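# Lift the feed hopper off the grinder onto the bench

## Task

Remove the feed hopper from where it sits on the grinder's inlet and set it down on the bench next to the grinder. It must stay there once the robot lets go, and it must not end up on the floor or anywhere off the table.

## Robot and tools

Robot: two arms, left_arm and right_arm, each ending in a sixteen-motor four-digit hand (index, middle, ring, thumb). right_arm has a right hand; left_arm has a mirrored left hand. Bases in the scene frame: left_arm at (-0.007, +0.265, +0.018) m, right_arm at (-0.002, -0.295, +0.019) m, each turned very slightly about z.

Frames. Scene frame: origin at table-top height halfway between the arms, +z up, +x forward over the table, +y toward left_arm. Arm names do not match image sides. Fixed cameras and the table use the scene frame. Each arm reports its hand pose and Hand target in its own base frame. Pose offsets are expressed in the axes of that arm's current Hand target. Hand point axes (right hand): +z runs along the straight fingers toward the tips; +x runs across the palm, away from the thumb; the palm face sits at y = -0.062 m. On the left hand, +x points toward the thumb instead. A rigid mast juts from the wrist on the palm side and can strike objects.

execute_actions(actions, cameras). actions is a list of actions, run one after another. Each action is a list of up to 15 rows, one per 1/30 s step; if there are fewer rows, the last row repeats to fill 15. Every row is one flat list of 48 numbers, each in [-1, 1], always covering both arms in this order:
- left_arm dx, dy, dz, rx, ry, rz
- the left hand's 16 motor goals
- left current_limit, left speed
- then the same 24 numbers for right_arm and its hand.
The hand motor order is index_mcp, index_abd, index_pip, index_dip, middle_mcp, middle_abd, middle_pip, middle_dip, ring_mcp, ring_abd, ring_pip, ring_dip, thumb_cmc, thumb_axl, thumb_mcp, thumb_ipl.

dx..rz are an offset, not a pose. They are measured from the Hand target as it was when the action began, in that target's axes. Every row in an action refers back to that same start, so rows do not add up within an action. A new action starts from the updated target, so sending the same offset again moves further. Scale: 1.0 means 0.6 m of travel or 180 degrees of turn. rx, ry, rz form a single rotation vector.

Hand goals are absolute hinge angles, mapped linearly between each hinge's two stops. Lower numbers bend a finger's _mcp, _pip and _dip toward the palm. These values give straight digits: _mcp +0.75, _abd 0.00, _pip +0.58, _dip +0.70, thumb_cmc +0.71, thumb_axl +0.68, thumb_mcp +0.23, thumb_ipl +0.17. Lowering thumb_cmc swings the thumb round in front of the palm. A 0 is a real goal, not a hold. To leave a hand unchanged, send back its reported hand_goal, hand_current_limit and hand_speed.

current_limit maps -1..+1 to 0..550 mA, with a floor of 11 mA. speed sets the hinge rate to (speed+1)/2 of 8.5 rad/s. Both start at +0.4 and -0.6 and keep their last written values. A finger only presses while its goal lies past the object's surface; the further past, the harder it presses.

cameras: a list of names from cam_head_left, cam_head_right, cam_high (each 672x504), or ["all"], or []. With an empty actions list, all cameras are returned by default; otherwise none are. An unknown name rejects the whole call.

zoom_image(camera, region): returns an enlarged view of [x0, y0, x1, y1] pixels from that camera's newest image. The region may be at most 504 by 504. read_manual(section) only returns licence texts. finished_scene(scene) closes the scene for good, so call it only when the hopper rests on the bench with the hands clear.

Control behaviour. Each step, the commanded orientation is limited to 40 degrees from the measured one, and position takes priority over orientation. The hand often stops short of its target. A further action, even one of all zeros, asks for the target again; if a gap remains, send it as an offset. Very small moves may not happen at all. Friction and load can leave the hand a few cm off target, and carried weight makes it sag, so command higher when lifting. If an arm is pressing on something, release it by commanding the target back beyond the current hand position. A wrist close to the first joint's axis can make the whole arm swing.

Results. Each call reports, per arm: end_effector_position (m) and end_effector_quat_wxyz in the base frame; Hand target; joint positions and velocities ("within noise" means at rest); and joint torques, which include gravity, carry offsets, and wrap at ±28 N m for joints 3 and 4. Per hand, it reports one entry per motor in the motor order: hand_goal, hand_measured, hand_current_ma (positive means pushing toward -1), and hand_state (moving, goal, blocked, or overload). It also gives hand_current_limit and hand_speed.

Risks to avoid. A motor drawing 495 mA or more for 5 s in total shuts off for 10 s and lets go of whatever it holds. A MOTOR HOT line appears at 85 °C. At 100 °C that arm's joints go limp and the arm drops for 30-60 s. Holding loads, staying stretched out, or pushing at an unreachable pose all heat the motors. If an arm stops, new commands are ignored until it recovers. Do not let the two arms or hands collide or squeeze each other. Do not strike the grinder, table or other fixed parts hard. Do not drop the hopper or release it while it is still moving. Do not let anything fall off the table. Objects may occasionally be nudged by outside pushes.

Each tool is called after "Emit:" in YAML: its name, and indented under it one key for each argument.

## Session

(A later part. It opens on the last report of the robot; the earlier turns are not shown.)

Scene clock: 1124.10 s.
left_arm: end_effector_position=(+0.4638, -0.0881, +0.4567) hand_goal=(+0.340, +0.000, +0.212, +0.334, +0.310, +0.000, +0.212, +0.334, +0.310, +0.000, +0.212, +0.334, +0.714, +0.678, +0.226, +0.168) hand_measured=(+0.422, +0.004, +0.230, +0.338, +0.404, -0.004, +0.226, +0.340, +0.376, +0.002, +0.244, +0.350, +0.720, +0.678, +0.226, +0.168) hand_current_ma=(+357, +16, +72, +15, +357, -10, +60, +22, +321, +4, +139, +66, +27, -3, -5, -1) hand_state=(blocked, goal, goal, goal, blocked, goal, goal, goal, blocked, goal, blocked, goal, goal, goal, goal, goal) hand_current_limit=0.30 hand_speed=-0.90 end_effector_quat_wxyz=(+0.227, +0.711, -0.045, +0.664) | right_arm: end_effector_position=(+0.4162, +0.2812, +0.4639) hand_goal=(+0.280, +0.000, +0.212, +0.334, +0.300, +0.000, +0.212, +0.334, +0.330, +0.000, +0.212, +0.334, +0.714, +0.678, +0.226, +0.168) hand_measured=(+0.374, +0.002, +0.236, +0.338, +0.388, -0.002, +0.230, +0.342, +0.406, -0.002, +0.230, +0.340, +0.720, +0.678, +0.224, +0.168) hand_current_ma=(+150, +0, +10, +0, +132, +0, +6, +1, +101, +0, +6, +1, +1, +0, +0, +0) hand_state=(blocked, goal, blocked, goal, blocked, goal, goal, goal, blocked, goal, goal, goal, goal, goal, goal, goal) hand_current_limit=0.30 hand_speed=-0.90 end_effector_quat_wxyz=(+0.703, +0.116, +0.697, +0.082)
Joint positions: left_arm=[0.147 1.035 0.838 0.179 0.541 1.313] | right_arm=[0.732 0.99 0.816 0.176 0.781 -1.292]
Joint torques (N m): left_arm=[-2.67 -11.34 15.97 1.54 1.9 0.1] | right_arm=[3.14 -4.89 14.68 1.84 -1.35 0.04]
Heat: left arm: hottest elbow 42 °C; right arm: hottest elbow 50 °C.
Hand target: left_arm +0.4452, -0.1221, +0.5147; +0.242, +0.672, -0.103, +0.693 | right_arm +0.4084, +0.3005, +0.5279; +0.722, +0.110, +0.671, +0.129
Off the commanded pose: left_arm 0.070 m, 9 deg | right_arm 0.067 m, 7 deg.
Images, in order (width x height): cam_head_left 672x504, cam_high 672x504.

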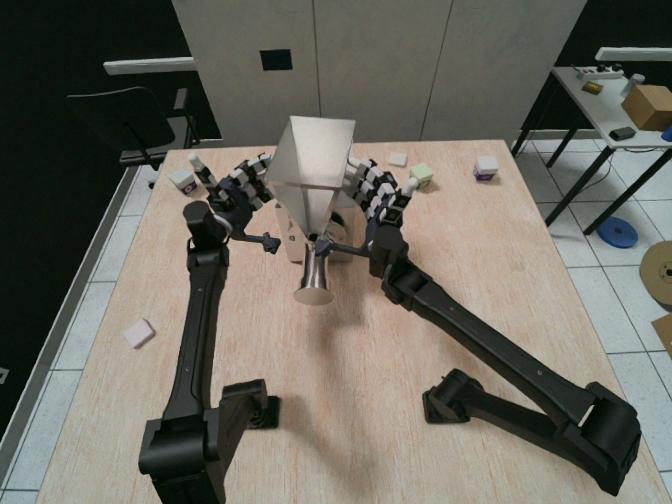

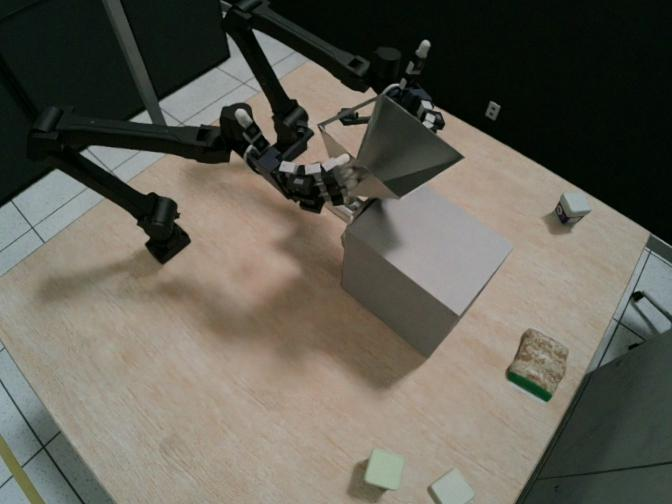

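Emit:
zoom_image:
  camera: "cam_head_left"
  region: [280, 200, 350, 270]

Emit:
zoom_image:
  camera: "cam_high"
  region: [330, 180, 400, 250]

Scaled by 7.200 from the camera's 672x504 image, which has a finer 960x720 frame.

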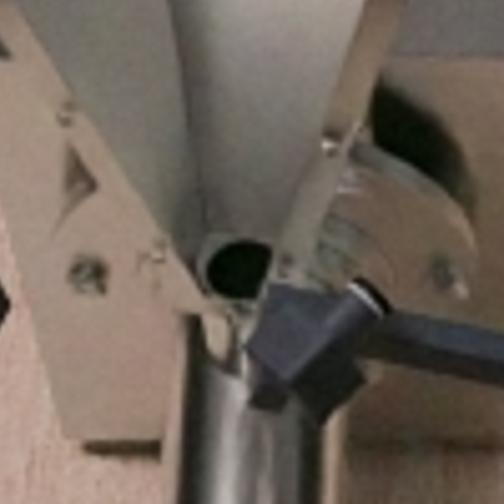

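Scaled by 7.200 from the camera's 672x504 image, which has a finer 960x720 frame.

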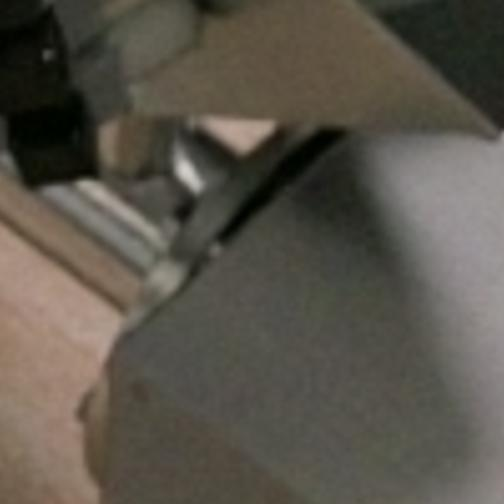

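Emit:
execute_actions:
  actions:
    - [[-0.0047,0.0154,0.004,0,0,0,0.34,0,0.212,0.333,0.31,0,0.212,0.333,0.31,0,0.212,0.333,0.714,0.678,0.226,0.168,0.5,-0.9,-0.0047,-0.0156,-0.0041,0,0,0,0.28,0,0.212,0.333,0.3,0,0.212,0.333,0.33,0,0.212,0.333,0.714,0.678,0.226,0.168,0.3,-0.9]]
    - [[-0.0047,0.0154,0.004,0,0,0,0.3,0,0.212,0.333,0.28,0,0.212,0.333,0.28,0,0.212,0.333,0.714,0.678,0.226,0.168,0.5,-0.9,0,0,0,0,0,0,0.28,0,0.212,0.333,0.3,0,0.212,0.333,0.33,0,0.212,0.333,0.714,0.678,0.226,0.168,0.3,-0.9]]
  cameras: ["cam_high","cam_head_left"]

Emit:
zoom_image:
  camera: "cam_high"
  region: [280, 80, 480, 230]

Emit:
zoom_image:
  camera: "cam_head_left"
  region: [240, 110, 400, 270]

Scene clock: 1188.93 s.
left_arm: end_effector_position=(+0.4673, -0.0963, +0.4568) hand_goal=(+0.300, +0.000, +0.212, +0.334, +0.280, +0.000, +0.212, +0.334, +0.280, +0.000, +0.212, +0.334, +0.714, +0.678, +0.226, +0.168) hand_measured=(+0.418, +0.002, +0.244, +0.346, +0.402, -0.006, +0.232, +0.340, +0.374, +0.000, +0.244, +0.340, +0.720, +0.678, +0.226, +0.168) hand_current_ma=(+413, +5, +143, +49, +413, -17, +89, +27, +413, +0, +137, +28, +27, -3, -5, -1) hand_state=(blocked, goal, blocked, goal, blocked, goal, blocked, goal, blocked, goal, blocked, goal, goal, goal, goal, goal) hand_current_limit=0.50 hand_speed=-0.90 end_effector_quat_wxyz=(+0.214, +0.713, -0.037, +0.667) | right_arm: end_effector_position=(+0.4153, +0.2757, +0.4662) hand_goal=(+0.280, +0.000, +0.212, +0.334, +0.300, +0.000, +0.212, +0.334, +0.330, +0.000, +0.212, +0.334, +0.714, +0.678, +0.226, +0.168) hand_measured=(+0.360, -0.006, +0.234, +0.334, +0.372, -0.010, +0.230, +0.342, +0.392, -0.008, +0.230, +0.340, +0.720, +0.678, +0.224, +0.168) hand_current_ma=(+108, -1, +7, +0, +91, -1, +6, +1, +68, -1, +6, +1, +1, +0, +0, +0) hand_state=(blocked, goal, blocked, goal, blocked, goal, goal, goal, blocked, goal, goal, goal, goal, goal, goal, goal) hand_current_limit=0.30 hand_speed=-0.90 end_effector_quat_wxyz=(+0.701, +0.112, +0.699, +0.082)
Joint positions: left_arm=[0.113 1.027 0.838 0.168 0.476 1.322] | right_arm=[0.718 0.973 0.816 0.153 0.761 -1.292]
Joint torques (N m): left_arm=[-3.9 -11.93 15.04 1.84 2.46 0.05] | right_arm=[2.78 -5.01 13.83 2.28 -1.29 0.1]
Motor temperatures (°C): left_arm=[27 31 47 26 30 25] | right_arm=[25 29 65 26 36 27]
Heat: left arm: hottest elbow 47 °C; right arm: hottest elbow 65 °C.
Hand target: left_arm +0.4407, -0.1413, +0.5127; +0.242, +0.672, -0.103, +0.692 | right_arm +0.4062, +0.2907, +0.5271; +0.722, +0.110, +0.671, +0.129
Off the commanded pose: left_arm 0.077 m, 10 deg | right_arm 0.063 m, 7 deg.
Images, in order (width x height): cam_head_left 672x504, cam_high 672x504.

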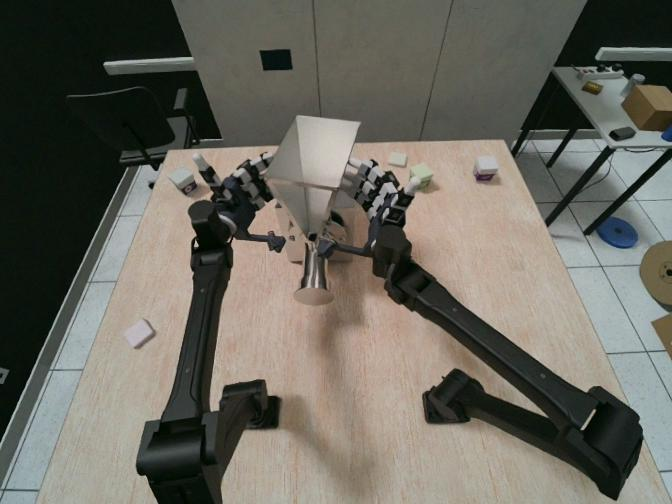

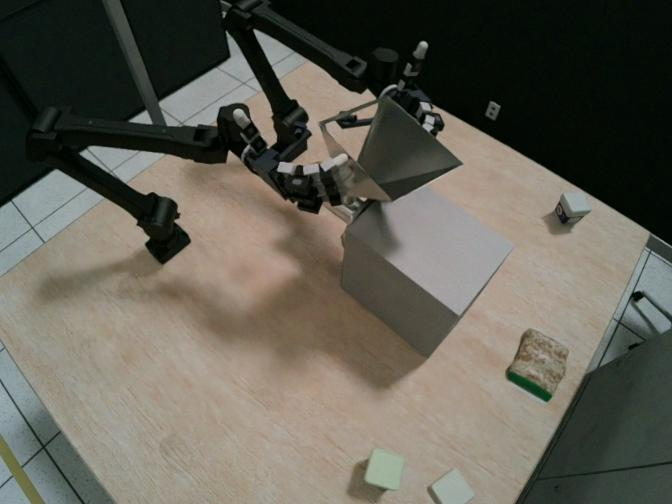

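Scaled by 2.520 from the camera's 672x504 image, which has a finer 960x720 frame.

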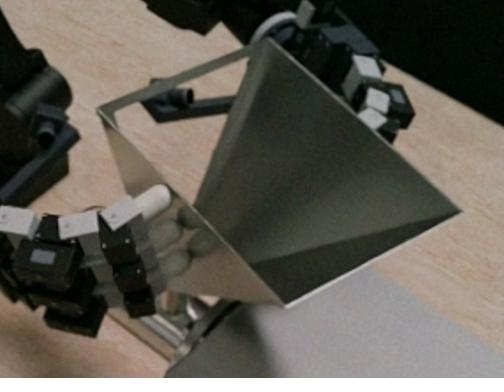

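Scaled by 3.150 from the camera's 672x504 image, which has a finer 960x720 frame.

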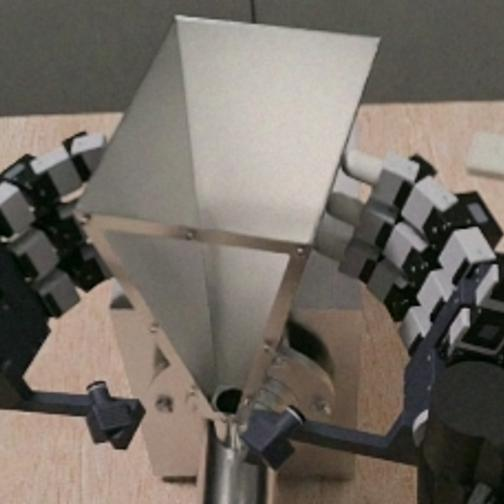

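Emit:
execute_actions:
  actions:
    - [[0.0319,0.0094,0.0025,0,0,0,0.3,0,0.212,0.333,0.28,0,0.212,0.333,0.28,0,0.212,0.333,0.714,0.678,0.226,0.168,0.5,-0.9,-0.0319,0.0094,0.0025,0,0,0,0.24,0,0.212,0.333,0.26,0,0.212,0.333,0.28,0,0.212,0.333,0.714,0.678,0.226,0.168,0.5,-0.9]]
    - [[0.0319,0.0094,0.0025,0,0,0,0.3,0,0.212,0.333,0.28,0,0.212,0.333,0.28,0,0.212,0.333,0.714,0.678,0.226,0.168,0.5,-0.9,-0.0319,0.0094,0.0025,0,0,0,0.22,0,0.212,0.333,0.24,0,0.212,0.333,0.26,0,0.212,0.333,0.714,0.678,0.226,0.168,0.5,-0.9]]
    - [[0.0319,0.0094,0.0025,0,0,0,0.3,0,0.212,0.333,0.28,0,0.212,0.333,0.28,0,0.212,0.333,0.714,0.678,0.226,0.168,0.5,-0.9,-0.0319,0.0094,0.0025,0,0,0,0.22,0,0.212,0.333,0.24,0,0.212,0.333,0.26,0,0.212,0.333,0.714,0.678,0.226,0.168,0.5,-0.9]]
  cameras: ["cam_high","cam_head_left"]

Scene clock: 1201.80 s.
left_arm: end_effector_position=(+0.4683, -0.0986, +0.4664) hand_goal=(+0.300, +0.000, +0.212, +0.334, +0.280, +0.000, +0.212, +0.334, +0.280, +0.000, +0.212, +0.334, +0.714, +0.678, +0.226, +0.168) hand_measured=(+0.418, -0.018, +0.234, +0.330, +0.402, -0.020, +0.238, +0.344, +0.374, -0.016, +0.252, +0.356, +0.720, +0.678, +0.226, +0.168) hand_current_ma=(+413, -70, +98, -17, +413, -73, +110, +41, +413, -62, +177, +96, +27, -3, -5, -1) hand_state=(blocked, goal, blocked, goal, blocked, goal, blocked, goal, blocked, goal, blocked, blocked, goal, goal, goal, goal) hand_current_limit=0.50 hand_speed=-0.90 end_effector_quat_wxyz=(+0.211, +0.740, -0.032, +0.638) | right_arm: end_effector_position=(+0.4150, +0.2684, +0.4782) hand_goal=(+0.220, +0.000, +0.212, +0.334, +0.240, +0.000, +0.212, +0.334, +0.260, +0.000, +0.212, +0.334, +0.714, +0.678, +0.226, +0.168) hand_measured=(+0.314, -0.064, +0.222, +0.324, +0.290, -0.012, +0.230, +0.342, +0.272, -0.008, +0.218, +0.338, +0.720, +0.678, +0.224, +0.168) hand_current_ma=(+153, -50, +2, -2, +46, -2, +6, +1, +2, -1, +0, +0, +1, +0, +0, +0) hand_state=(blocked, blocked, goal, goal, blocked, goal, goal, goal, goal, goal, goal, goal, goal, goal, goal, goal) hand_current_limit=0.50 hand_speed=-0.90 end_effector_quat_wxyz=(+0.684, +0.098, +0.721, +0.054)
Joint positions: left_arm=[0.107 1.01 0.903 -0.002 0.466 1.343] | right_arm=[0.706 0.941 0.883 -0.024 0.761 -1.3]
Joint torques (N m): left_arm=[-4.01 -13.16 19.54 2.39 2.7 -0.14] | right_arm=[3.14 -5.07 17.85 2.93 -1.51 0.19]
Motor temperatures (°C): left_arm=[27 31 48 26 32 25] | right_arm=[25 29 66 26 36 27]
Heat: left arm: hottest elbow 48 °C; right arm: hottest elbow 66 °C.
Hand target: left_arm +0.4376, -0.1468, +0.5725; +0.242, +0.672, -0.103, +0.692 | right_arm +0.4061, +0.2876, +0.5872; +0.722, +0.110, +0.671, +0.129
Off the commanded pose: left_arm 0.120 m, 13 deg | right_arm 0.111 m, 11 deg.
Images, in order (width x height): cam_head_left 672x504, cam_high 672x504.

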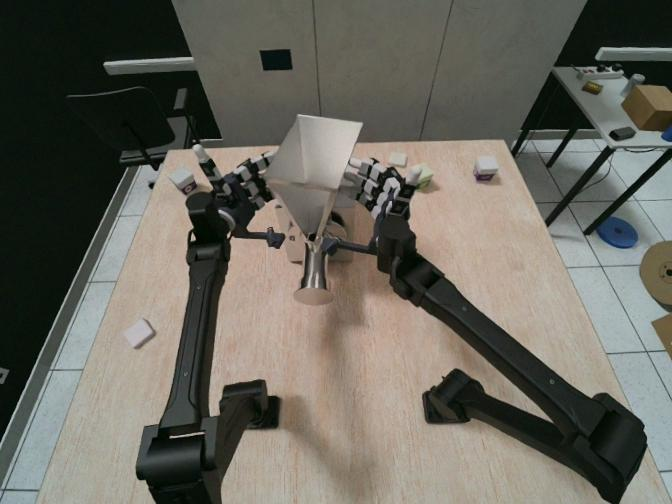

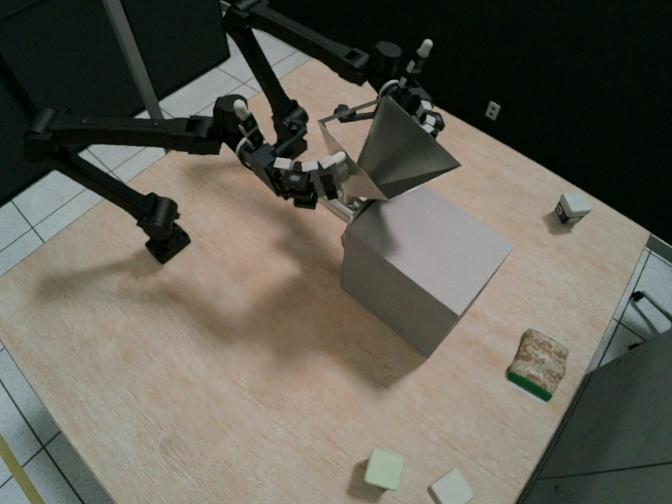

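Emit:
execute_actions:
  actions:
    - [[-0.0424,-0.0125,-0.0033,0,0.03,0,0.3,0,0.212,0.333,0.28,0,0.212,0.333,0.28,0,0.212,0.333,0.714,0.678,0.226,0.168,0.5,-0.9,0.0424,-0.0125,-0.0033,0,-0.03,0,0.24,0,0.212,0.333,0.2,0,0.212,0.333,0.18,0,0.212,0.333,0.714,0.678,0.226,0.168,0.5,-0.9]]
    - [[-0.0424,-0.0125,-0.0033,0,0.03,0,0.3,0,0.212,0.333,0.28,0,0.212,0.333,0.28,0,0.212,0.333,0.714,0.678,0.226,0.168,0.5,-0.9,0.0460,0.0030,0.0010,0,-0.03,0,0.24,0,0.212,0.333,0.2,0,0.212,0.333,0.18,0,0.212,0.333,0.714,0.678,0.226,0.168,0.5,-0.9]]
  cameras: ["cam_high","cam_head_left"]

Emit:
zoom_image:
  camera: "cam_high"
  region: [280, 80, 480, 230]

Emit:
zoom_image:
  camera: "cam_head_left"
  region: [240, 110, 400, 270]

Scene clock: 1246.10 s.
left_arm: end_effector_position=(+0.4722, -0.0973, +0.4624) hand_goal=(+0.300, +0.000, +0.212, +0.334, +0.280, +0.000, +0.212, +0.334, +0.280, +0.000, +0.212, +0.334, +0.714, +0.678, +0.226, +0.168) hand_measured=(+0.416, -0.072, +0.252, +0.348, +0.370, -0.036, +0.226, +0.332, +0.312, -0.036, +0.202, +0.316, +0.720, +0.678, +0.226, +0.168) hand_current_ma=(+413, -291, +175, +61, +413, -141, +57, -11, +151, -137, -45, -79, +27, -3, -5, -1) hand_state=(blocked, blocked, blocked, goal, blocked, blocked, goal, goal, blocked, blocked, goal, goal, goal, goal, goal, goal) hand_current_limit=0.50 hand_speed=-0.90 end_effector_quat_wxyz=(+0.183, +0.657, -0.048, +0.729) | right_arm: end_effector_position=(+0.4267, +0.2651, +0.4853) hand_goal=(+0.240, +0.000, +0.212, +0.334, +0.200, +0.000, +0.212, +0.334, +0.180, +0.000, +0.212, +0.334, +0.714, +0.678, +0.226, +0.168) hand_measured=(+0.244, -0.004, +0.214, +0.332, +0.220, -0.094, +0.190, +0.306, +0.166, -0.060, +0.150, +0.284, +0.720, +0.678, +0.224, +0.168) hand_current_ma=(+0, +0, +0, +0, +7, -105, -8, -13, -3, -44, -58, -41, +1, +0, +0, +0) hand_state=(goal, goal, goal, goal, goal, blocked, blocked, blocked, goal, blocked, blocked, blocked, goal, goal, goal, goal) hand_current_limit=0.50 hand_speed=-0.90 end_effector_quat_wxyz=(+0.760, +0.105, +0.641, +0.007)
Joint positions: left_arm=[0.092 1.066 0.795 0.415 0.407 1.34] | right_arm=[0.703 1.025 0.801 0.461 0.843 -1.577]
Joint torques (N m): left_arm=[-4.89 -11.63 12.93 4.21 2.02 -0.92] | right_arm=[4.89 -2.84 11.71 4.29 -2.58 1.26]
Motor temperatures (°C): left_arm=[28 30 67 26 35 26] | right_arm=[25 29 80 26 40 28]
Heat: left arm: hottest elbow 67 °C; right arm: hottest elbow 80 °C.
Hand target: left_arm +0.4424, -0.1431, +0.5197; +0.251, +0.603, -0.080, +0.753 | right_arm +0.4111, +0.2998, +0.5358; +0.782, +0.122, +0.600, +0.118
Off the commanded pose: left_arm 0.079 m, 11 deg | right_arm 0.063 m, 14 deg.
Images, in order (width x height): cam_head_left 672x504, cam_high 672x504.

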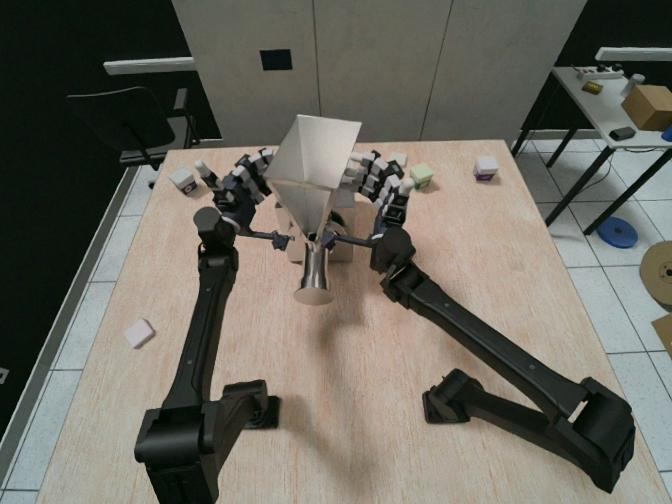

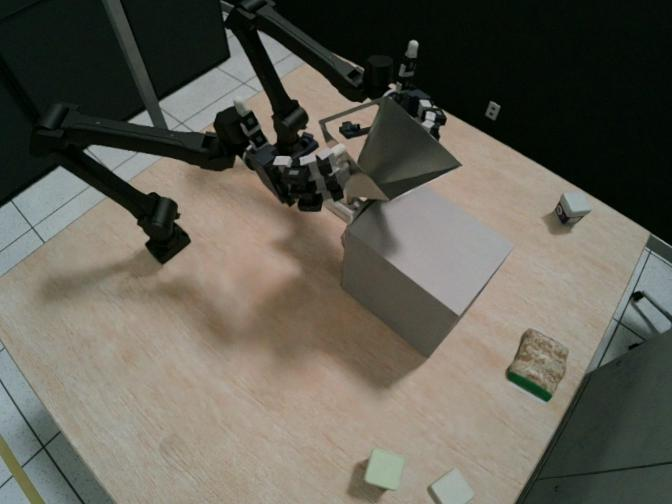

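Scaled by 2.520 from the camera's 672x504 image, which has a finer 960x720 frame.

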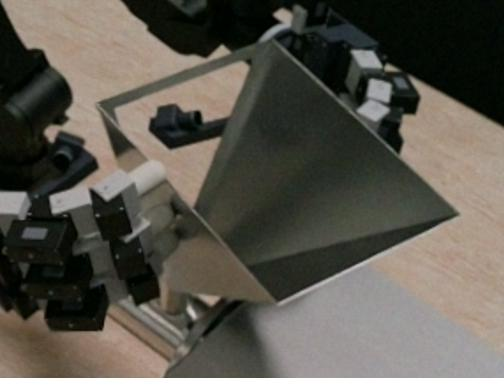

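Scaled by 3.150 from the camera's 672x504 image, which has a finer 960x720 frame.

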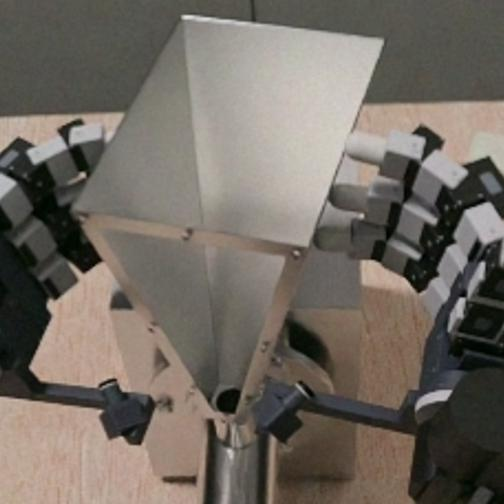

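Emit:
execute_actions:
  actions:
    - [[-0.02,-0.02,-0.003,0,0,0,0.45,0,0.212,0.333,0.45,0,0.212,0.333,0.45,0,0.212,0.333,0.714,0.678,0.226,0.168,0.0,-0.8,0.04,-0.03,0,0,0,0,0.45,0,0.212,0.333,0.45,0,0.212,0.333,0.45,0,0.212,0.333,0.714,0.678,0.226,0.168,0.0,-0.8]]
    - [[-0.02,-0.05,-0.003,0,0,0,0.6,0,0.212,0.333,0.6,0,0.212,0.333,0.6,0,0.212,0.333,0.714,0.678,0.226,0.168,0.0,-0.8,0.04,-0.06,0,0,0,0,0.6,0,0.212,0.333,0.6,0,0.212,0.333,0.6,0,0.212,0.333,0.714,0.678,0.226,0.168,0.0,-0.8]]
    - [[-0.02,-0.06,-0.003,0,0,0,0.753,0,0.212,0.333,0.753,0,0.212,0.333,0.753,0,0.212,0.333,0.714,0.678,0.226,0.168,0.0,-0.8,0.06,-0.07,-0.03,0,0,0,0.753,0,0.212,0.333,0.753,0,0.212,0.333,0.753,0,0.212,0.333,0.714,0.678,0.226,0.168,0.0,-0.8]]
    - [[-0.02,-0.06,-0.003,0,0,0,0.753,0,0.212,0.333,0.753,0,0.212,0.333,0.753,0,0.212,0.333,0.714,0.678,0.226,0.168,0.0,-0.8,0.06,-0.07,-0.05,0,0,0,0.753,0,0.212,0.333,0.753,0,0.212,0.333,0.753,0,0.212,0.333,0.714,0.678,0.226,0.168,0.0,-0.8]]
  cameras: ["cam_high","cam_head_left"]

Scene clock: 1258.53 s.
left_arm: end_effector_position=(+0.4928, -0.0566, +0.4198) hand_goal=(+0.754, +0.000, +0.212, +0.334, +0.754, +0.000, +0.212, +0.334, +0.754, +0.000, +0.212, +0.334, +0.714, +0.678, +0.226, +0.168) hand_measured=(+0.756, -0.012, +0.214, +0.334, +0.756, -0.010, +0.210, +0.332, +0.756, -0.012, +0.210, +0.330, +0.718, +0.678, +0.226, +0.168) hand_current_ma=(+4, -44, +10, +0, +5, -38, -5, -11, +4, -44, -7, -12, +16, -3, -5, -1) hand_state=(goal, goal, goal, goal, goal, goal, goal, goal, goal, goal, goal, goal, goal, goal, goal, goal) hand_current_limit=0.00 hand_speed=-0.80 end_effector_quat_wxyz=(+0.251, +0.627, -0.070, +0.734) | right_arm: end_effector_position=(+0.3987, +0.2180, +0.3703) hand_goal=(+0.754, +0.000, +0.212, +0.334, +0.754, +0.000, +0.212, +0.334, +0.754, +0.000, +0.212, +0.334, +0.714, +0.678, +0.226, +0.168) hand_measured=(+0.756, -0.004, +0.214, +0.332, +0.756, -0.008, +0.210, +0.332, +0.756, -0.004, +0.210, +0.332, +0.718, +0.678, +0.226, +0.168) hand_current_ma=(+0, +0, +0, +0, +0, -1, +0, +0, +0, +0, +0, +0, +0, +0, +0, +0) hand_state=(goal, goal, goal, goal, goal, goal, goal, goal, goal, goal, goal, goal, goal, goal, goal, goal) hand_current_limit=0.00 hand_speed=-0.80 end_effector_quat_wxyz=(+0.781, +0.113, +0.603, +0.116)
Joint positions: left_arm=[0.216 1.295 0.782 0.769 0.64 1.197] | right_arm=[0.564 1.119 0.431 0.988 0.581 -1.405]
Joint torques (N m): left_arm=[1.55 -11.34 13.34 2 0 -0.16] | right_arm=[0.67 -3.31 6.5 2.3 -0.14 0.21]
Motor temperatures (°C): left_arm=[28 30 62 26 34 26] | right_arm=[25 29 71 26 44 29]
Heat: left arm: hottest elbow 62 °C; right arm: hottest elbow 71 °C.
Hand target: left_arm +0.4972, -0.0552, +0.4515; +0.251, +0.603, -0.080, +0.753 | right_arm +0.4003, +0.2117, +0.3689; +0.782, +0.122, +0.600, +0.118
Off the commanded pose: left_arm 0.032 m, 4 deg | right_arm 0.007 m, 1 deg.
Images, in order (width x height): cam_head_left 672x504, cam_high 672x504.

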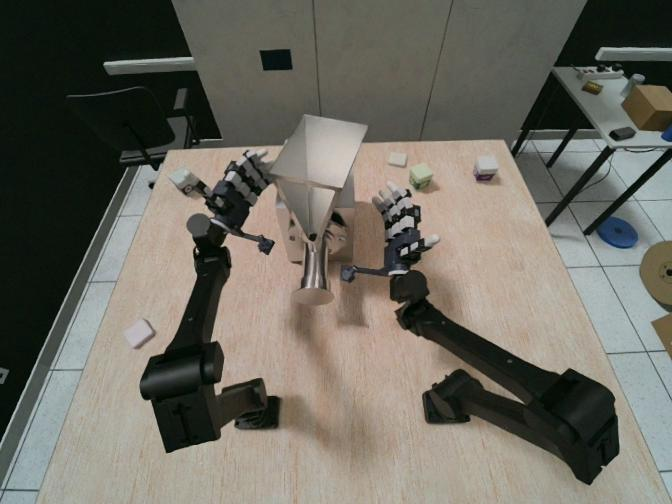

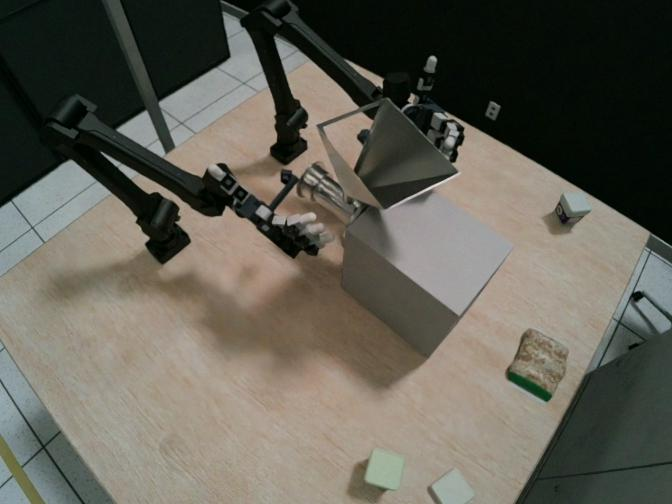

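Emit:
execute_actions:
  actions:
    - [[-0.06,-0.04,-0.02,0,0,0,0.753,0,0.212,0.333,0.753,0,0.212,0.333,0.753,0,0.212,0.333,0.714,0.678,0.226,0.168,0.0,-0.8,0.02,-0.02,-0.04,0,0,0,0.753,0,0.212,0.333,0.753,0,0.212,0.333,0.753,0,0.212,0.333,0.714,0.678,0.226,0.168,0.0,-0.8]]
    - [[-0.06,-0.04,-0.02,0,0,0,0.753,0,0.212,0.333,0.753,0,0.212,0.333,0.753,0,0.212,0.333,0.714,0.678,0.226,0.168,0.0,-0.8,0.02,-0.02,-0.04,0,0,0,0.753,0,0.212,0.333,0.753,0,0.212,0.333,0.753,0,0.212,0.333,0.714,0.678,0.226,0.168,0.0,-0.8]]
    - [[-0.06,-0.04,-0.02,0,0,0,0.753,0,0.212,0.333,0.753,0,0.212,0.333,0.753,0,0.212,0.333,0.714,0.678,0.226,0.168,0.0,-0.8,0,0,0,0,0,0,0.753,0,0.212,0.333,0.753,0,0.212,0.333,0.753,0,0.212,0.333,0.714,0.678,0.226,0.168,0.0,-0.8]]
  cameras: ["all"]

Emit:
zoom_image:
  camera: "cam_head_left"
  region: [240, 100, 400, 260]

Emit:
zoom_image:
  camera: "cam_head_right"
  region: [240, 100, 400, 260]

Emit:
zoom_image:
  camera: "cam_high"
  region: [280, 80, 480, 260]

Scene clock: 1273.33 s.
left_arm: end_effector_position=(+0.5174, -0.0107, +0.3239) hand_goal=(+0.754, +0.000, +0.212, +0.334, +0.754, +0.000, +0.212, +0.334, +0.754, +0.000, +0.212, +0.334, +0.714, +0.678, +0.226, +0.168) hand_measured=(+0.756, -0.012, +0.214, +0.334, +0.756, -0.010, +0.210, +0.332, +0.756, -0.012, +0.210, +0.330, +0.718, +0.678, +0.226, +0.168) hand_current_ma=(+5, -40, +10, +0, +5, -35, -5, -11, +4, -40, -7, -12, +14, -3, -4, -1) hand_state=(goal, goal, goal, goal, goal, goal, goal, goal, goal, goal, goal, goal, goal, goal, goal, goal) hand_current_limit=0.00 hand_speed=-0.80 end_effector_quat_wxyz=(+0.247, +0.607, -0.082, +0.751) | right_arm: end_effector_position=(+0.3651, +0.1950, +0.3302) hand_goal=(+0.754, +0.000, +0.212, +0.334, +0.754, +0.000, +0.212, +0.334, +0.754, +0.000, +0.212, +0.334, +0.714, +0.678, +0.226, +0.168) hand_measured=(+0.756, -0.004, +0.214, +0.332, +0.756, -0.008, +0.210, +0.332, +0.756, -0.004, +0.210, +0.332, +0.718, +0.678, +0.226, +0.168) hand_current_ma=(+0, +0, +0, +0, +0, -1, +0, +0, +0, +0, +0, +0, +0, +0, +0, +0) hand_state=(goal, goal, goal, goal, goal, goal, goal, goal, goal, goal, goal, goal, goal, goal, goal, goal) hand_current_limit=0.00 hand_speed=-0.80 end_effector_quat_wxyz=(+0.782, +0.125, +0.600, +0.113)
Joint positions: left_arm=[0.309 1.616 0.768 1.188 0.731 1.155] | right_arm=[0.576 1.128 0.281 1.158 0.615 -1.405]
Joint torques (N m): left_arm=[1.9 -14.21 7.24 1.91 -0.1 -0.19] | right_arm=[2.55 -2.2 5.67 2.29 0 0.07]
Motor temperatures (°C): left_arm=[28 30 56 26 31 26] | right_arm=[25 29 63 26 39 28]
Heat: left arm: hottest elbow 56 °C; right arm: hottest elbow 63 °C.
Hand target: left_arm +0.5158, -0.0084, +0.3268; +0.251, +0.603, -0.080, +0.753 | right_arm +0.3610, +0.1993, +0.3270; +0.782, +0.122, +0.600, +0.118
Off the commanded pose: left_arm 0.004 m, 1 deg | right_arm 0.007 m, 1 deg.

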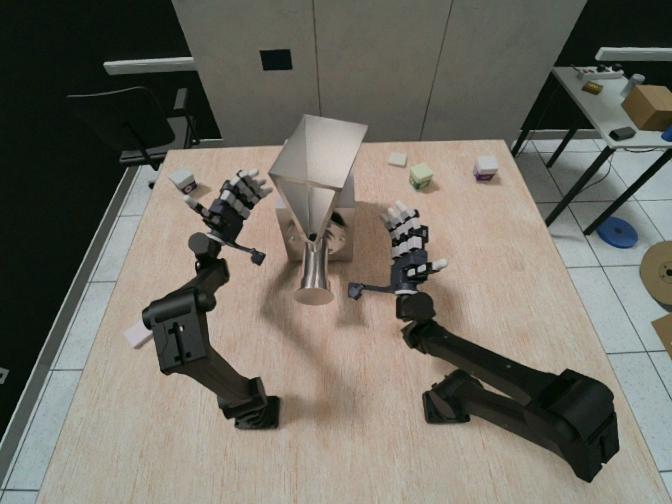

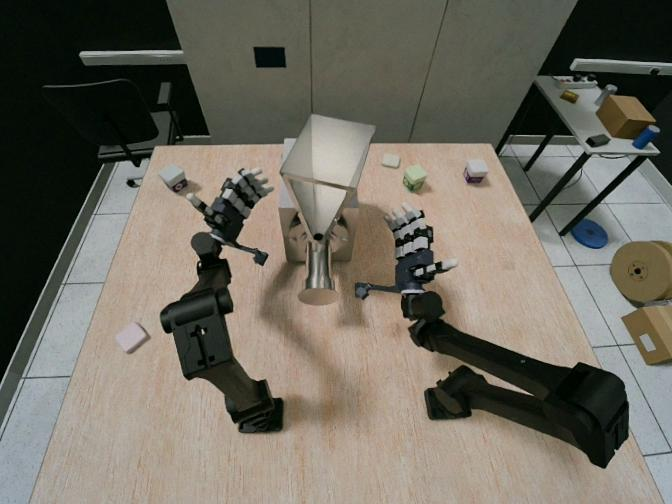

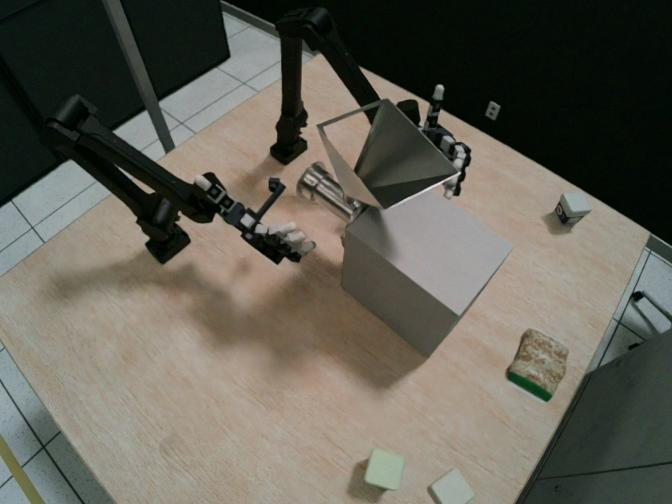

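Scaled by 3.150 from the camera's 672x504 image, which has a finer 960x720 frame.

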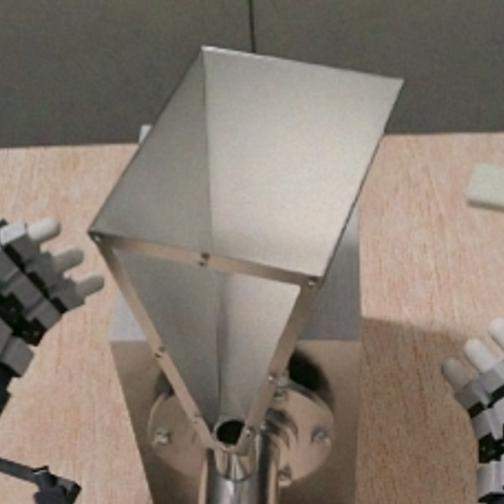

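Scaled by 3.150 from the camera's 672x504 image, which has a finer 960x720 frame.

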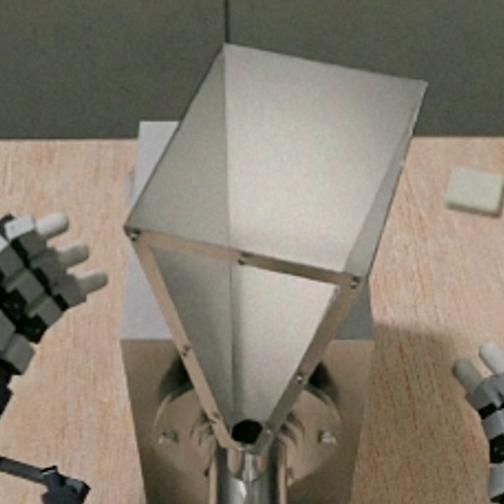

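Scaled by 2.520 from the camera's 672x504 image, which has a finer 960x720 frame.

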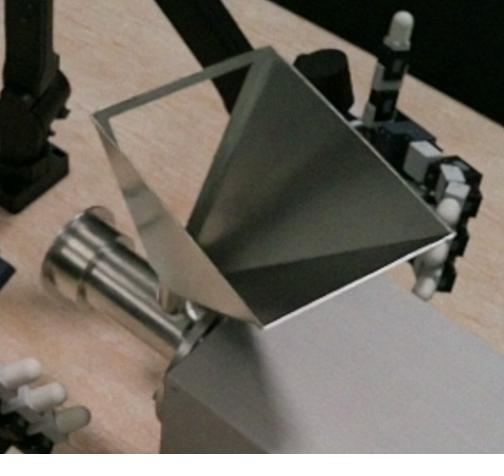

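Emit:
execute_actions:
  actions:
    - [[0.0408,0.0337,0.01,-0.0157,-0.0345,-0.0194,0.753,0,0.212,0.333,0.753,0,0.212,0.333,0.753,0,0.212,0.333,0.714,0.678,0.226,0.168,0.0,-0.8,-0.0338,0.0395,0.0208,0.0148,0.0249,-0.0111,0.753,0,0.212,0.333,0.753,0,0.212,0.333,0.753,0,0.212,0.333,0.714,0.678,0.226,0.168,0.0,-0.8]]
    - [[0.0408,0.0337,0.01,-0.0157,-0.0345,-0.0194,0.753,0,0.212,0.333,0.753,0,0.212,0.333,0.753,0,0.212,0.333,0.714,0.678,0.226,0.168,0.0,-0.8,-0.0338,0.0395,0.0208,0.0148,0.0249,-0.0111,0.753,0,0.212,0.333,0.753,0,0.212,0.333,0.753,0,0.212,0.333,0.714,0.678,0.226,0.168,0.0,-0.8]]
    - [[0.0382,0.0377,0.0052,0,0,0,0.753,0,0.212,0.333,0.753,0,0.212,0.333,0.753,0,0.212,0.333,0.714,0.678,0.226,0.168,0.0,-0.8,-0.0392,0.0385,0.0108,0,0,0,0.753,0,0.212,0.333,0.753,0,0.212,0.333,0.753,0,0.212,0.333,0.714,0.678,0.226,0.168,0.0,-0.8]]
    - [[0.0382,0.0377,0.0052,0,0,0,0.7,0,0.212,0.333,0.7,0,0.212,0.333,0.7,0,0.212,0.333,0.714,0.678,0.226,0.168,0.0,-0.8,-0.0392,0.0385,0.0108,0,0,0,0.7,0,0.212,0.333,0.7,0,0.212,0.333,0.7,0,0.212,0.333,0.714,0.678,0.226,0.168,0.0,-0.8]]
  cameras: ["all"]

Emit:
zoom_image:
  camera: "cam_head_left"
  region: [240, 100, 400, 260]

Emit:
zoom_image:
  camera: "cam_high"
  region: [280, 80, 480, 260]

Scene clock: 1406.87 s.
left_arm: end_effector_position=(+0.4799, -0.0595, +0.4141) hand_goal=(+0.700, +0.000, +0.212, +0.334, +0.700, +0.000, +0.212, +0.334, +0.700, +0.000, +0.212, +0.334, +0.714, +0.678, +0.226, +0.168) hand_measured=(+0.708, -0.010, +0.214, +0.334, +0.708, -0.010, +0.210, +0.332, +0.708, -0.008, +0.216, +0.338, +0.718, +0.678, +0.226, +0.168) hand_current_ma=(+31, -39, +10, +0, +38, -34, -5, -11, +37, -27, +14, +13, +14, -3, -3, -1) hand_state=(goal, goal, goal, goal, goal, goal, goal, goal, goal, goal, goal, goal, goal, goal, goal, goal) hand_current_limit=0.00 hand_speed=-0.80 end_effector_quat_wxyz=(+0.322, +0.686, -0.092, +0.646) | right_arm: end_effector_position=(+0.3844, +0.2511, +0.4071) hand_goal=(+0.700, +0.000, +0.212, +0.334, +0.700, +0.000, +0.212, +0.334, +0.700, +0.000, +0.212, +0.334, +0.714, +0.678, +0.226, +0.168) hand_measured=(+0.706, -0.004, +0.214, +0.332, +0.706, -0.008, +0.210, +0.332, +0.706, -0.004, +0.210, +0.332, +0.718, +0.678, +0.226, +0.168) hand_current_ma=(+1, +0, +0, +0, +1, -1, +0, +0, +1, +0, +0, +0, +0, +0, +0, +0) hand_state=(goal, goal, goal, goal, goal, goal, goal, goal, goal, goal, goal, goal, goal, goal, goal, goal) hand_current_limit=0.00 hand_speed=-0.80 end_effector_quat_wxyz=(+0.720, +0.115, +0.683, +0.050)
Joint positions: left_arm=[0.252 1.257 0.83 0.492 0.847 1.193] | right_arm=[0.749 0.911 0.597 0.377 0.846 -1.381]
Joint torques (N m): left_arm=[1.44 -11.16 13.63 1.06 0.08 0] | right_arm=[2.32 -2.26 12.37 1.43 0.13 0.19]
Motor temperatures (°C): left_arm=[27 32 41 26 28 26] | right_arm=[24 28 46 26 33 28]
Heat: left arm: hottest elbow 41 °C; right arm: hottest elbow 46 °C.
Hand target: left_arm +0.4864, -0.0603, +0.4413; +0.315, +0.672, -0.107, +0.662 | right_arm +0.3872, +0.2600, +0.4439; +0.730, +0.127, +0.668, +0.072
Off the commanded pose: left_arm 0.028 m, 3 deg | right_arm 0.038 m, 4 deg.

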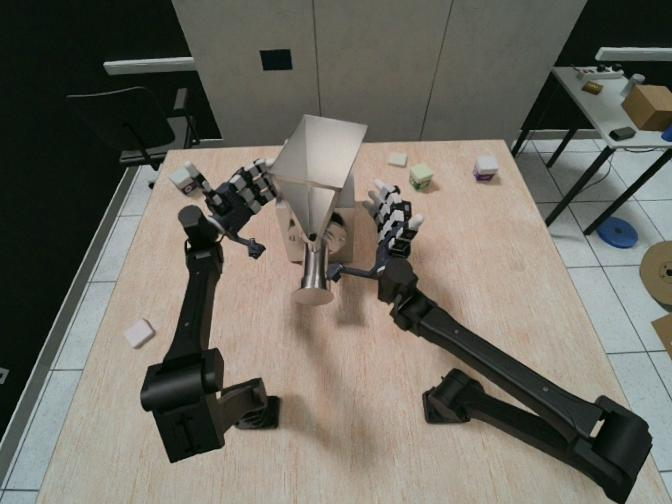

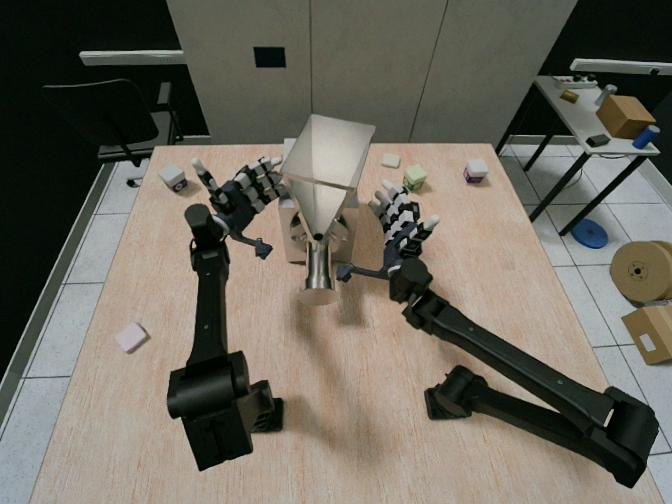

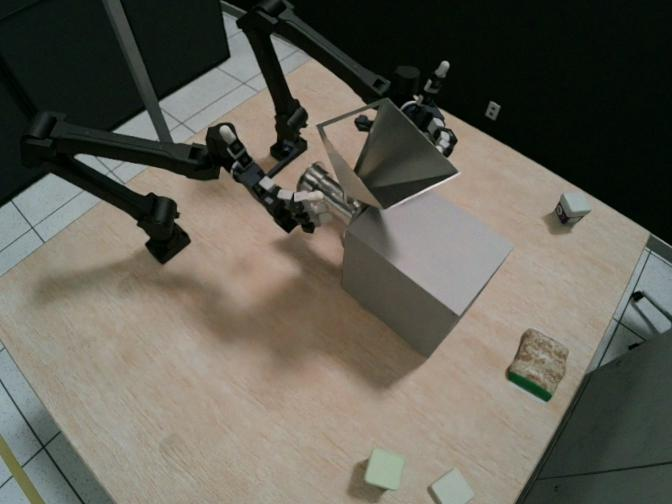

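Scaled by 3.150 from the camera's 672x504 image, which has a finer 960x720 frame.

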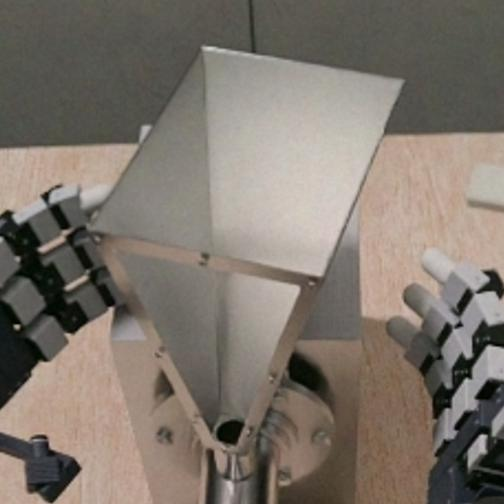

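Scaled by 2.520 from the camera's 672x504 image, which has a finer 960x720 frame.

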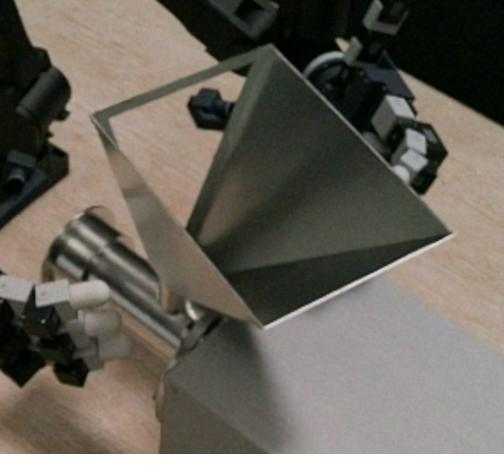

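Emit:
execute_actions:
  actions:
    - [[0.0053,0.0292,0.01,0,0,0,0.62,0,0.212,0.333,0.62,0,0.212,0.333,0.62,0,0.212,0.333,0.714,0.678,0.226,0.168,0.0,-0.8,-0.0057,0.0378,0.0093,0,0,0,0.62,0,0.212,0.333,0.62,0,0.212,0.333,0.62,0,0.212,0.333,0.714,0.678,0.226,0.168,0.0,-0.8]]
    - [[0.0053,0.0292,0.01,0,0,0,0.62,0,0.212,0.333,0.62,0,0.212,0.333,0.62,0,0.212,0.333,0.714,0.678,0.226,0.168,-0.1,-0.8,-0.0057,0.0378,0.0093,0,0,0,0.62,0,0.212,0.333,0.62,0,0.212,0.333,0.62,0,0.212,0.333,0.714,0.678,0.226,0.168,-0.1,-0.8]]
    - [[0,0,0,0,0,0,0.58,0,0.212,0.333,0.58,0,0.212,0.333,0.58,0,0.212,0.333,0.714,0.678,0.226,0.168,-0.1,-0.9,0,0,0,0,0,0,0.58,0,0.212,0.333,0.58,0,0.212,0.333,0.58,0,0.212,0.333,0.714,0.678,0.226,0.168,-0.1,-0.9]]
  cameras: ["cam_high","cam_head_left"]

Emit:
zoom_image:
  camera: "cam_head_left"
  region: [240, 100, 400, 260]

Emit:
zoom_image:
  camera: "cam_high"
  region: [280, 80, 480, 260]

Scene clock: 1425.87 s.
left_arm: end_effector_position=(+0.4728, -0.0903, +0.4302) hand_goal=(+0.580, +0.000, +0.212, +0.334, +0.580, +0.000, +0.212, +0.334, +0.580, +0.000, +0.212, +0.334, +0.714, +0.678, +0.226, +0.168) hand_measured=(+0.588, -0.010, +0.214, +0.334, +0.590, -0.010, +0.210, +0.332, +0.588, -0.008, +0.216, +0.338, +0.718, +0.678, +0.226, +0.168) hand_current_ma=(+38, -39, +10, +0, +47, -34, -5, -11, +39, -27, +13, +12, +14, -3, -3, -1) hand_state=(goal, goal, goal, goal, goal, goal, goal, goal, goal, goal, goal, goal, goal, goal, goal, goal) hand_current_limit=-0.10 hand_speed=-0.90 end_effector_quat_wxyz=(+0.326, +0.688, -0.089, +0.642) | right_arm: end_effector_position=(+0.3971, +0.2899, +0.4269) hand_goal=(+0.580, +0.000, +0.212, +0.334, +0.580, +0.000, +0.212, +0.334, +0.580, +0.000, +0.212, +0.334, +0.714, +0.678, +0.226, +0.168) hand_measured=(+0.588, -0.004, +0.214, +0.332, +0.588, -0.008, +0.210, +0.332, +0.588, -0.004, +0.210, +0.332, +0.718, +0.678, +0.226, +0.168) hand_current_ma=(+1, +0, +0, +0, +1, -1, +0, +0, +1, +0, +0, +0, +0, +0, +0, +0) hand_state=(goal, goal, goal, goal, goal, goal, goal, goal, goal, goal, goal, goal, goal, goal, goal, goal) hand_current_limit=-0.10 hand_speed=-0.90 end_effector_quat_wxyz=(+0.720, +0.117, +0.682, +0.053)
Joint positions: left_arm=[0.178 1.199 0.83 0.422 0.775 1.193] | right_arm=[0.811 1.014 0.706 0.377 0.907 -1.381]
Joint torques (N m): left_arm=[1.2 -10.46 13.97 1.09 -0.15 0.09] | right_arm=[2.37 -3.37 12.82 1.43 0.11 0.13]
Motor temperatures (°C): left_arm=[27 31 46 26 27 26] | right_arm=[24 28 52 26 32 28]
Heat: left arm: hottest elbow 46 °C; right arm: hottest elbow 52 °C.
Hand target: left_arm +0.4772, -0.0927, +0.4582; +0.315, +0.672, -0.107, +0.662 | right_arm +0.4006, +0.3006, +0.4640; +0.730, +0.127, +0.668, +0.072
Off the commanded pose: left_arm 0.028 m, 4 deg | right_arm 0.039 m, 3 deg.
Images, in order (width x height): cam_head_left 672x504, cam_high 672x504.

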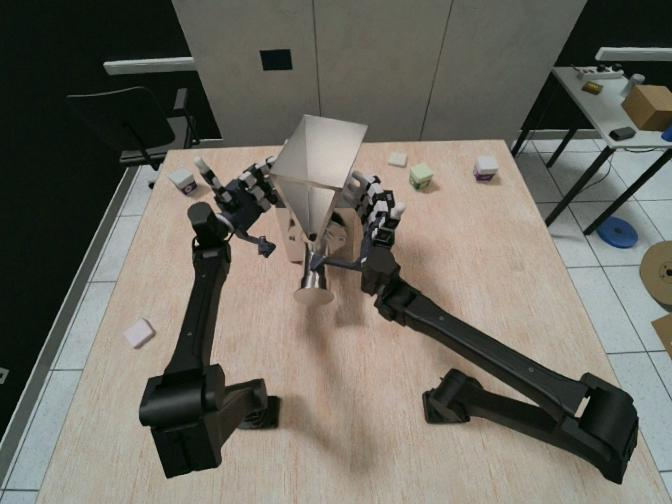

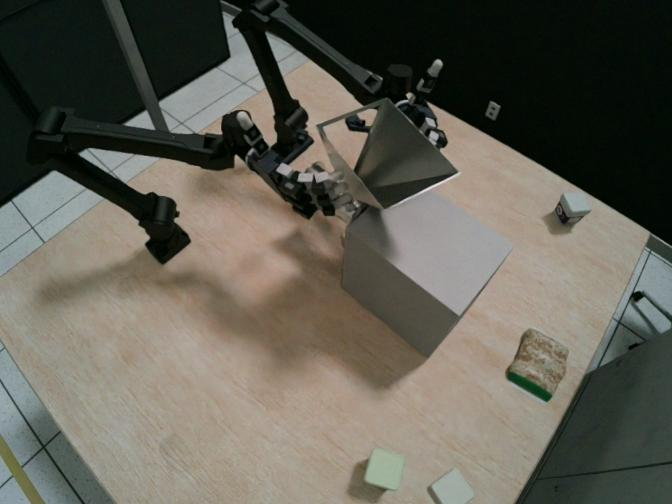

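Scaled by 3.150 from the camera's 672x504 image, which has a finer 960x720 frame.

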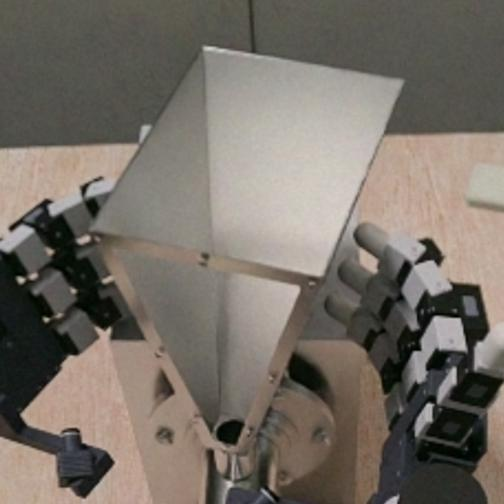

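Scaled by 2.520 from the camera's 672x504 image, which has a finer 960x720 frame.

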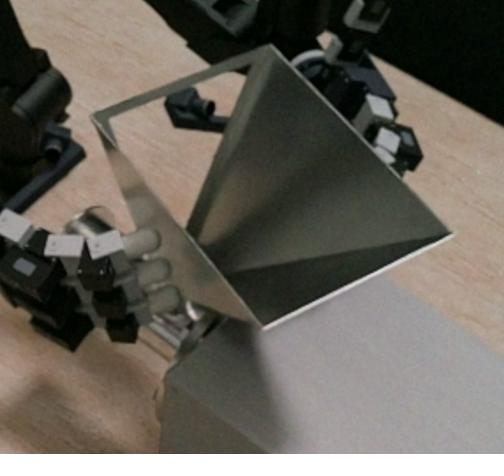

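Emit:
execute_actions:
  actions:
    - [[0,0,0,0,0,0,0.5,0,0.212,0.333,0.5,0,0.212,0.333,0.5,0,0.212,0.333,0.714,0.678,0.226,0.168,-0.1,-0.9,0,0,0,0,0,0,0.5,0,0.212,0.333,0.5,0,0.212,0.333,0.5,0,0.212,0.333,0.714,0.678,0.226,0.168,-0.1,-0.9]]
  cameras: []

Emit:
execute_actions:
  actions:
    - [[0,0,0,0,0,0,0.44,0,0.212,0.333,0.44,0,0.212,0.333,0.44,0,0.212,0.333,0.714,0.678,0.226,0.168,-0.1,-0.9,0,0,0,0,0,0,0.44,0,0.212,0.333,0.44,0,0.212,0.333,0.44,0,0.212,0.333,0.714,0.678,0.226,0.168,-0.1,-0.9]]
  cameras: []

Scene clock: 1432.50 s.
left_arm: end_effector_position=(+0.4728, -0.0903, +0.4302) hand_goal=(+0.500, +0.000, +0.212, +0.334, +0.500, +0.000, +0.212, +0.334, +0.500, +0.000, +0.212, +0.334, +0.714, +0.678, +0.226, +0.168) hand_measured=(+0.508, -0.010, +0.214, +0.334, +0.510, -0.010, +0.210, +0.332, +0.508, -0.008, +0.216, +0.338, +0.718, +0.678, +0.226, +0.168) hand_current_ma=(+37, -39, +10, +0, +46, -34, -5, -11, +37, -27, +13, +12, +14, -3, -3, -1) hand_state=(goal, goal, goal, goal, goal, goal, goal, goal, goal, goal, goal, goal, goal, goal, goal, goal) hand_current_limit=-0.10 hand_speed=-0.90 end_effector_quat_wxyz=(+0.326, +0.688, -0.089, +0.643) | right_arm: end_effector_position=(+0.3971, +0.2898, +0.4269) hand_goal=(+0.500, +0.000, +0.212, +0.334, +0.500, +0.000, +0.212, +0.334, +0.500, +0.000, +0.212, +0.334, +0.714, +0.678, +0.226, +0.168) hand_measured=(+0.506, -0.004, +0.214, +0.332, +0.508, -0.008, +0.210, +0.332, +0.508, -0.004, +0.210, +0.332, +0.718, +0.678, +0.226, +0.168) hand_current_ma=(+1, +0, +0, +0, +1, -1, +0, +0, +1, +0, +0, +0, +0, +0, +0, +0) hand_state=(goal, goal, goal, goal, goal, goal, goal, goal, goal, goal, goal, goal, goal, goal, goal, goal) hand_current_limit=-0.10 hand_speed=-0.90 end_effector_quat_wxyz=(+0.720, +0.117, +0.682, +0.053)
Joint positions: left_arm=[0.178 1.199 0.83 0.422 0.775 1.193] | right_arm=[0.811 1.014 0.706 0.377 0.907 -1.381]
Joint torques (N m): left_arm=[1.38 -10.58 13.9 1.13 -0.13 0.09] | right_arm=[2.37 -3.49 12.83 1.48 0.11 0.13]
Heat: left arm: hottest elbow 47 °C; right arm: hottest elbow 52 °C.
Hand target: left_arm +0.4772, -0.0927, +0.4582; +0.315, +0.672, -0.107, +0.662 | right_arm +0.4006, +0.3006, +0.4640; +0.730, +0.127, +0.668, +0.072
Off the commanded pose: left_arm 0.028 m, 4 deg | right_arm 0.039 m, 3 deg.
No camera images: "cameras" was empty.

Scene clock: 1433.20 s.
left_arm: end_effector_position=(+0.4728, -0.0903, +0.4302) hand_goal=(+0.440, +0.000, +0.212, +0.334, +0.440, +0.000, +0.212, +0.334, +0.440, +0.000, +0.212, +0.334, +0.714, +0.678, +0.226, +0.168) hand_measured=(+0.448, -0.010, +0.214, +0.334, +0.450, -0.010, +0.210, +0.332, +0.448, -0.008, +0.216, +0.338, +0.718, +0.678, +0.226, +0.168) hand_current_ma=(+36, -39, +10, +0, +44, -34, -5, -11, +36, -27, +13, +12, +14, -3, -3, -1) hand_state=(goal, goal, goal, goal, goal, goal, goal, goal, goal, goal, goal, goal, goal, goal, goal, goal) hand_current_limit=-0.10 hand_speed=-0.90 end_effector_quat_wxyz=(+0.326, +0.688, -0.089, +0.643) | right_arm: end_effector_position=(+0.3974, +0.2893, +0.4267) hand_goal=(+0.440, +0.000, +0.212, +0.334, +0.440, +0.000, +0.212, +0.334, +0.440, +0.000, +0.212, +0.334, +0.714, +0.678, +0.226, +0.168) hand_measured=(+0.460, -0.004, +0.214, +0.334, +0.456, -0.008, +0.212, +0.332, +0.450, -0.004, +0.210, +0.332, +0.718, +0.678, +0.226, +0.168) hand_current_ma=(+7, +0, +0, +0, +4, -1, +0, +0, +2, +0, +0, +0, +0, +0, +0, +0) hand_state=(goal, goal, goal, goal, goal, goal, goal, goal, goal, goal, goal, goal, goal, goal, goal, goal) hand_current_limit=-0.10 hand_speed=-0.90 end_effector_quat_wxyz=(+0.720, +0.118, +0.682, +0.052)
Joint positions: left_arm=[0.178 1.199 0.83 0.422 0.775 1.193] | right_arm=[0.811 1.014 0.706 0.377 0.911 -1.381]
Joint torques (N m): left_arm=[1.14 -10.52 13.9 1.09 -0.11 0.06] | right_arm=[2.26 -3.43 12.83 1.47 -0.02 0.15]
Heat: left arm: hottest elbow 47 °C; right arm: hottest elbow 52 °C.
Hand target: left_arm +0.4772, -0.0927, +0.4582; +0.315, +0.672, -0.107, +0.661 | right_arm +0.4006, +0.3007, +0.4638; +0.730, +0.127, +0.668, +0.072
Off the commanded pose: left_arm 0.028 m, 4 deg | right_arm 0.039 m, 3 deg.
No camera images: "cameras" was empty.


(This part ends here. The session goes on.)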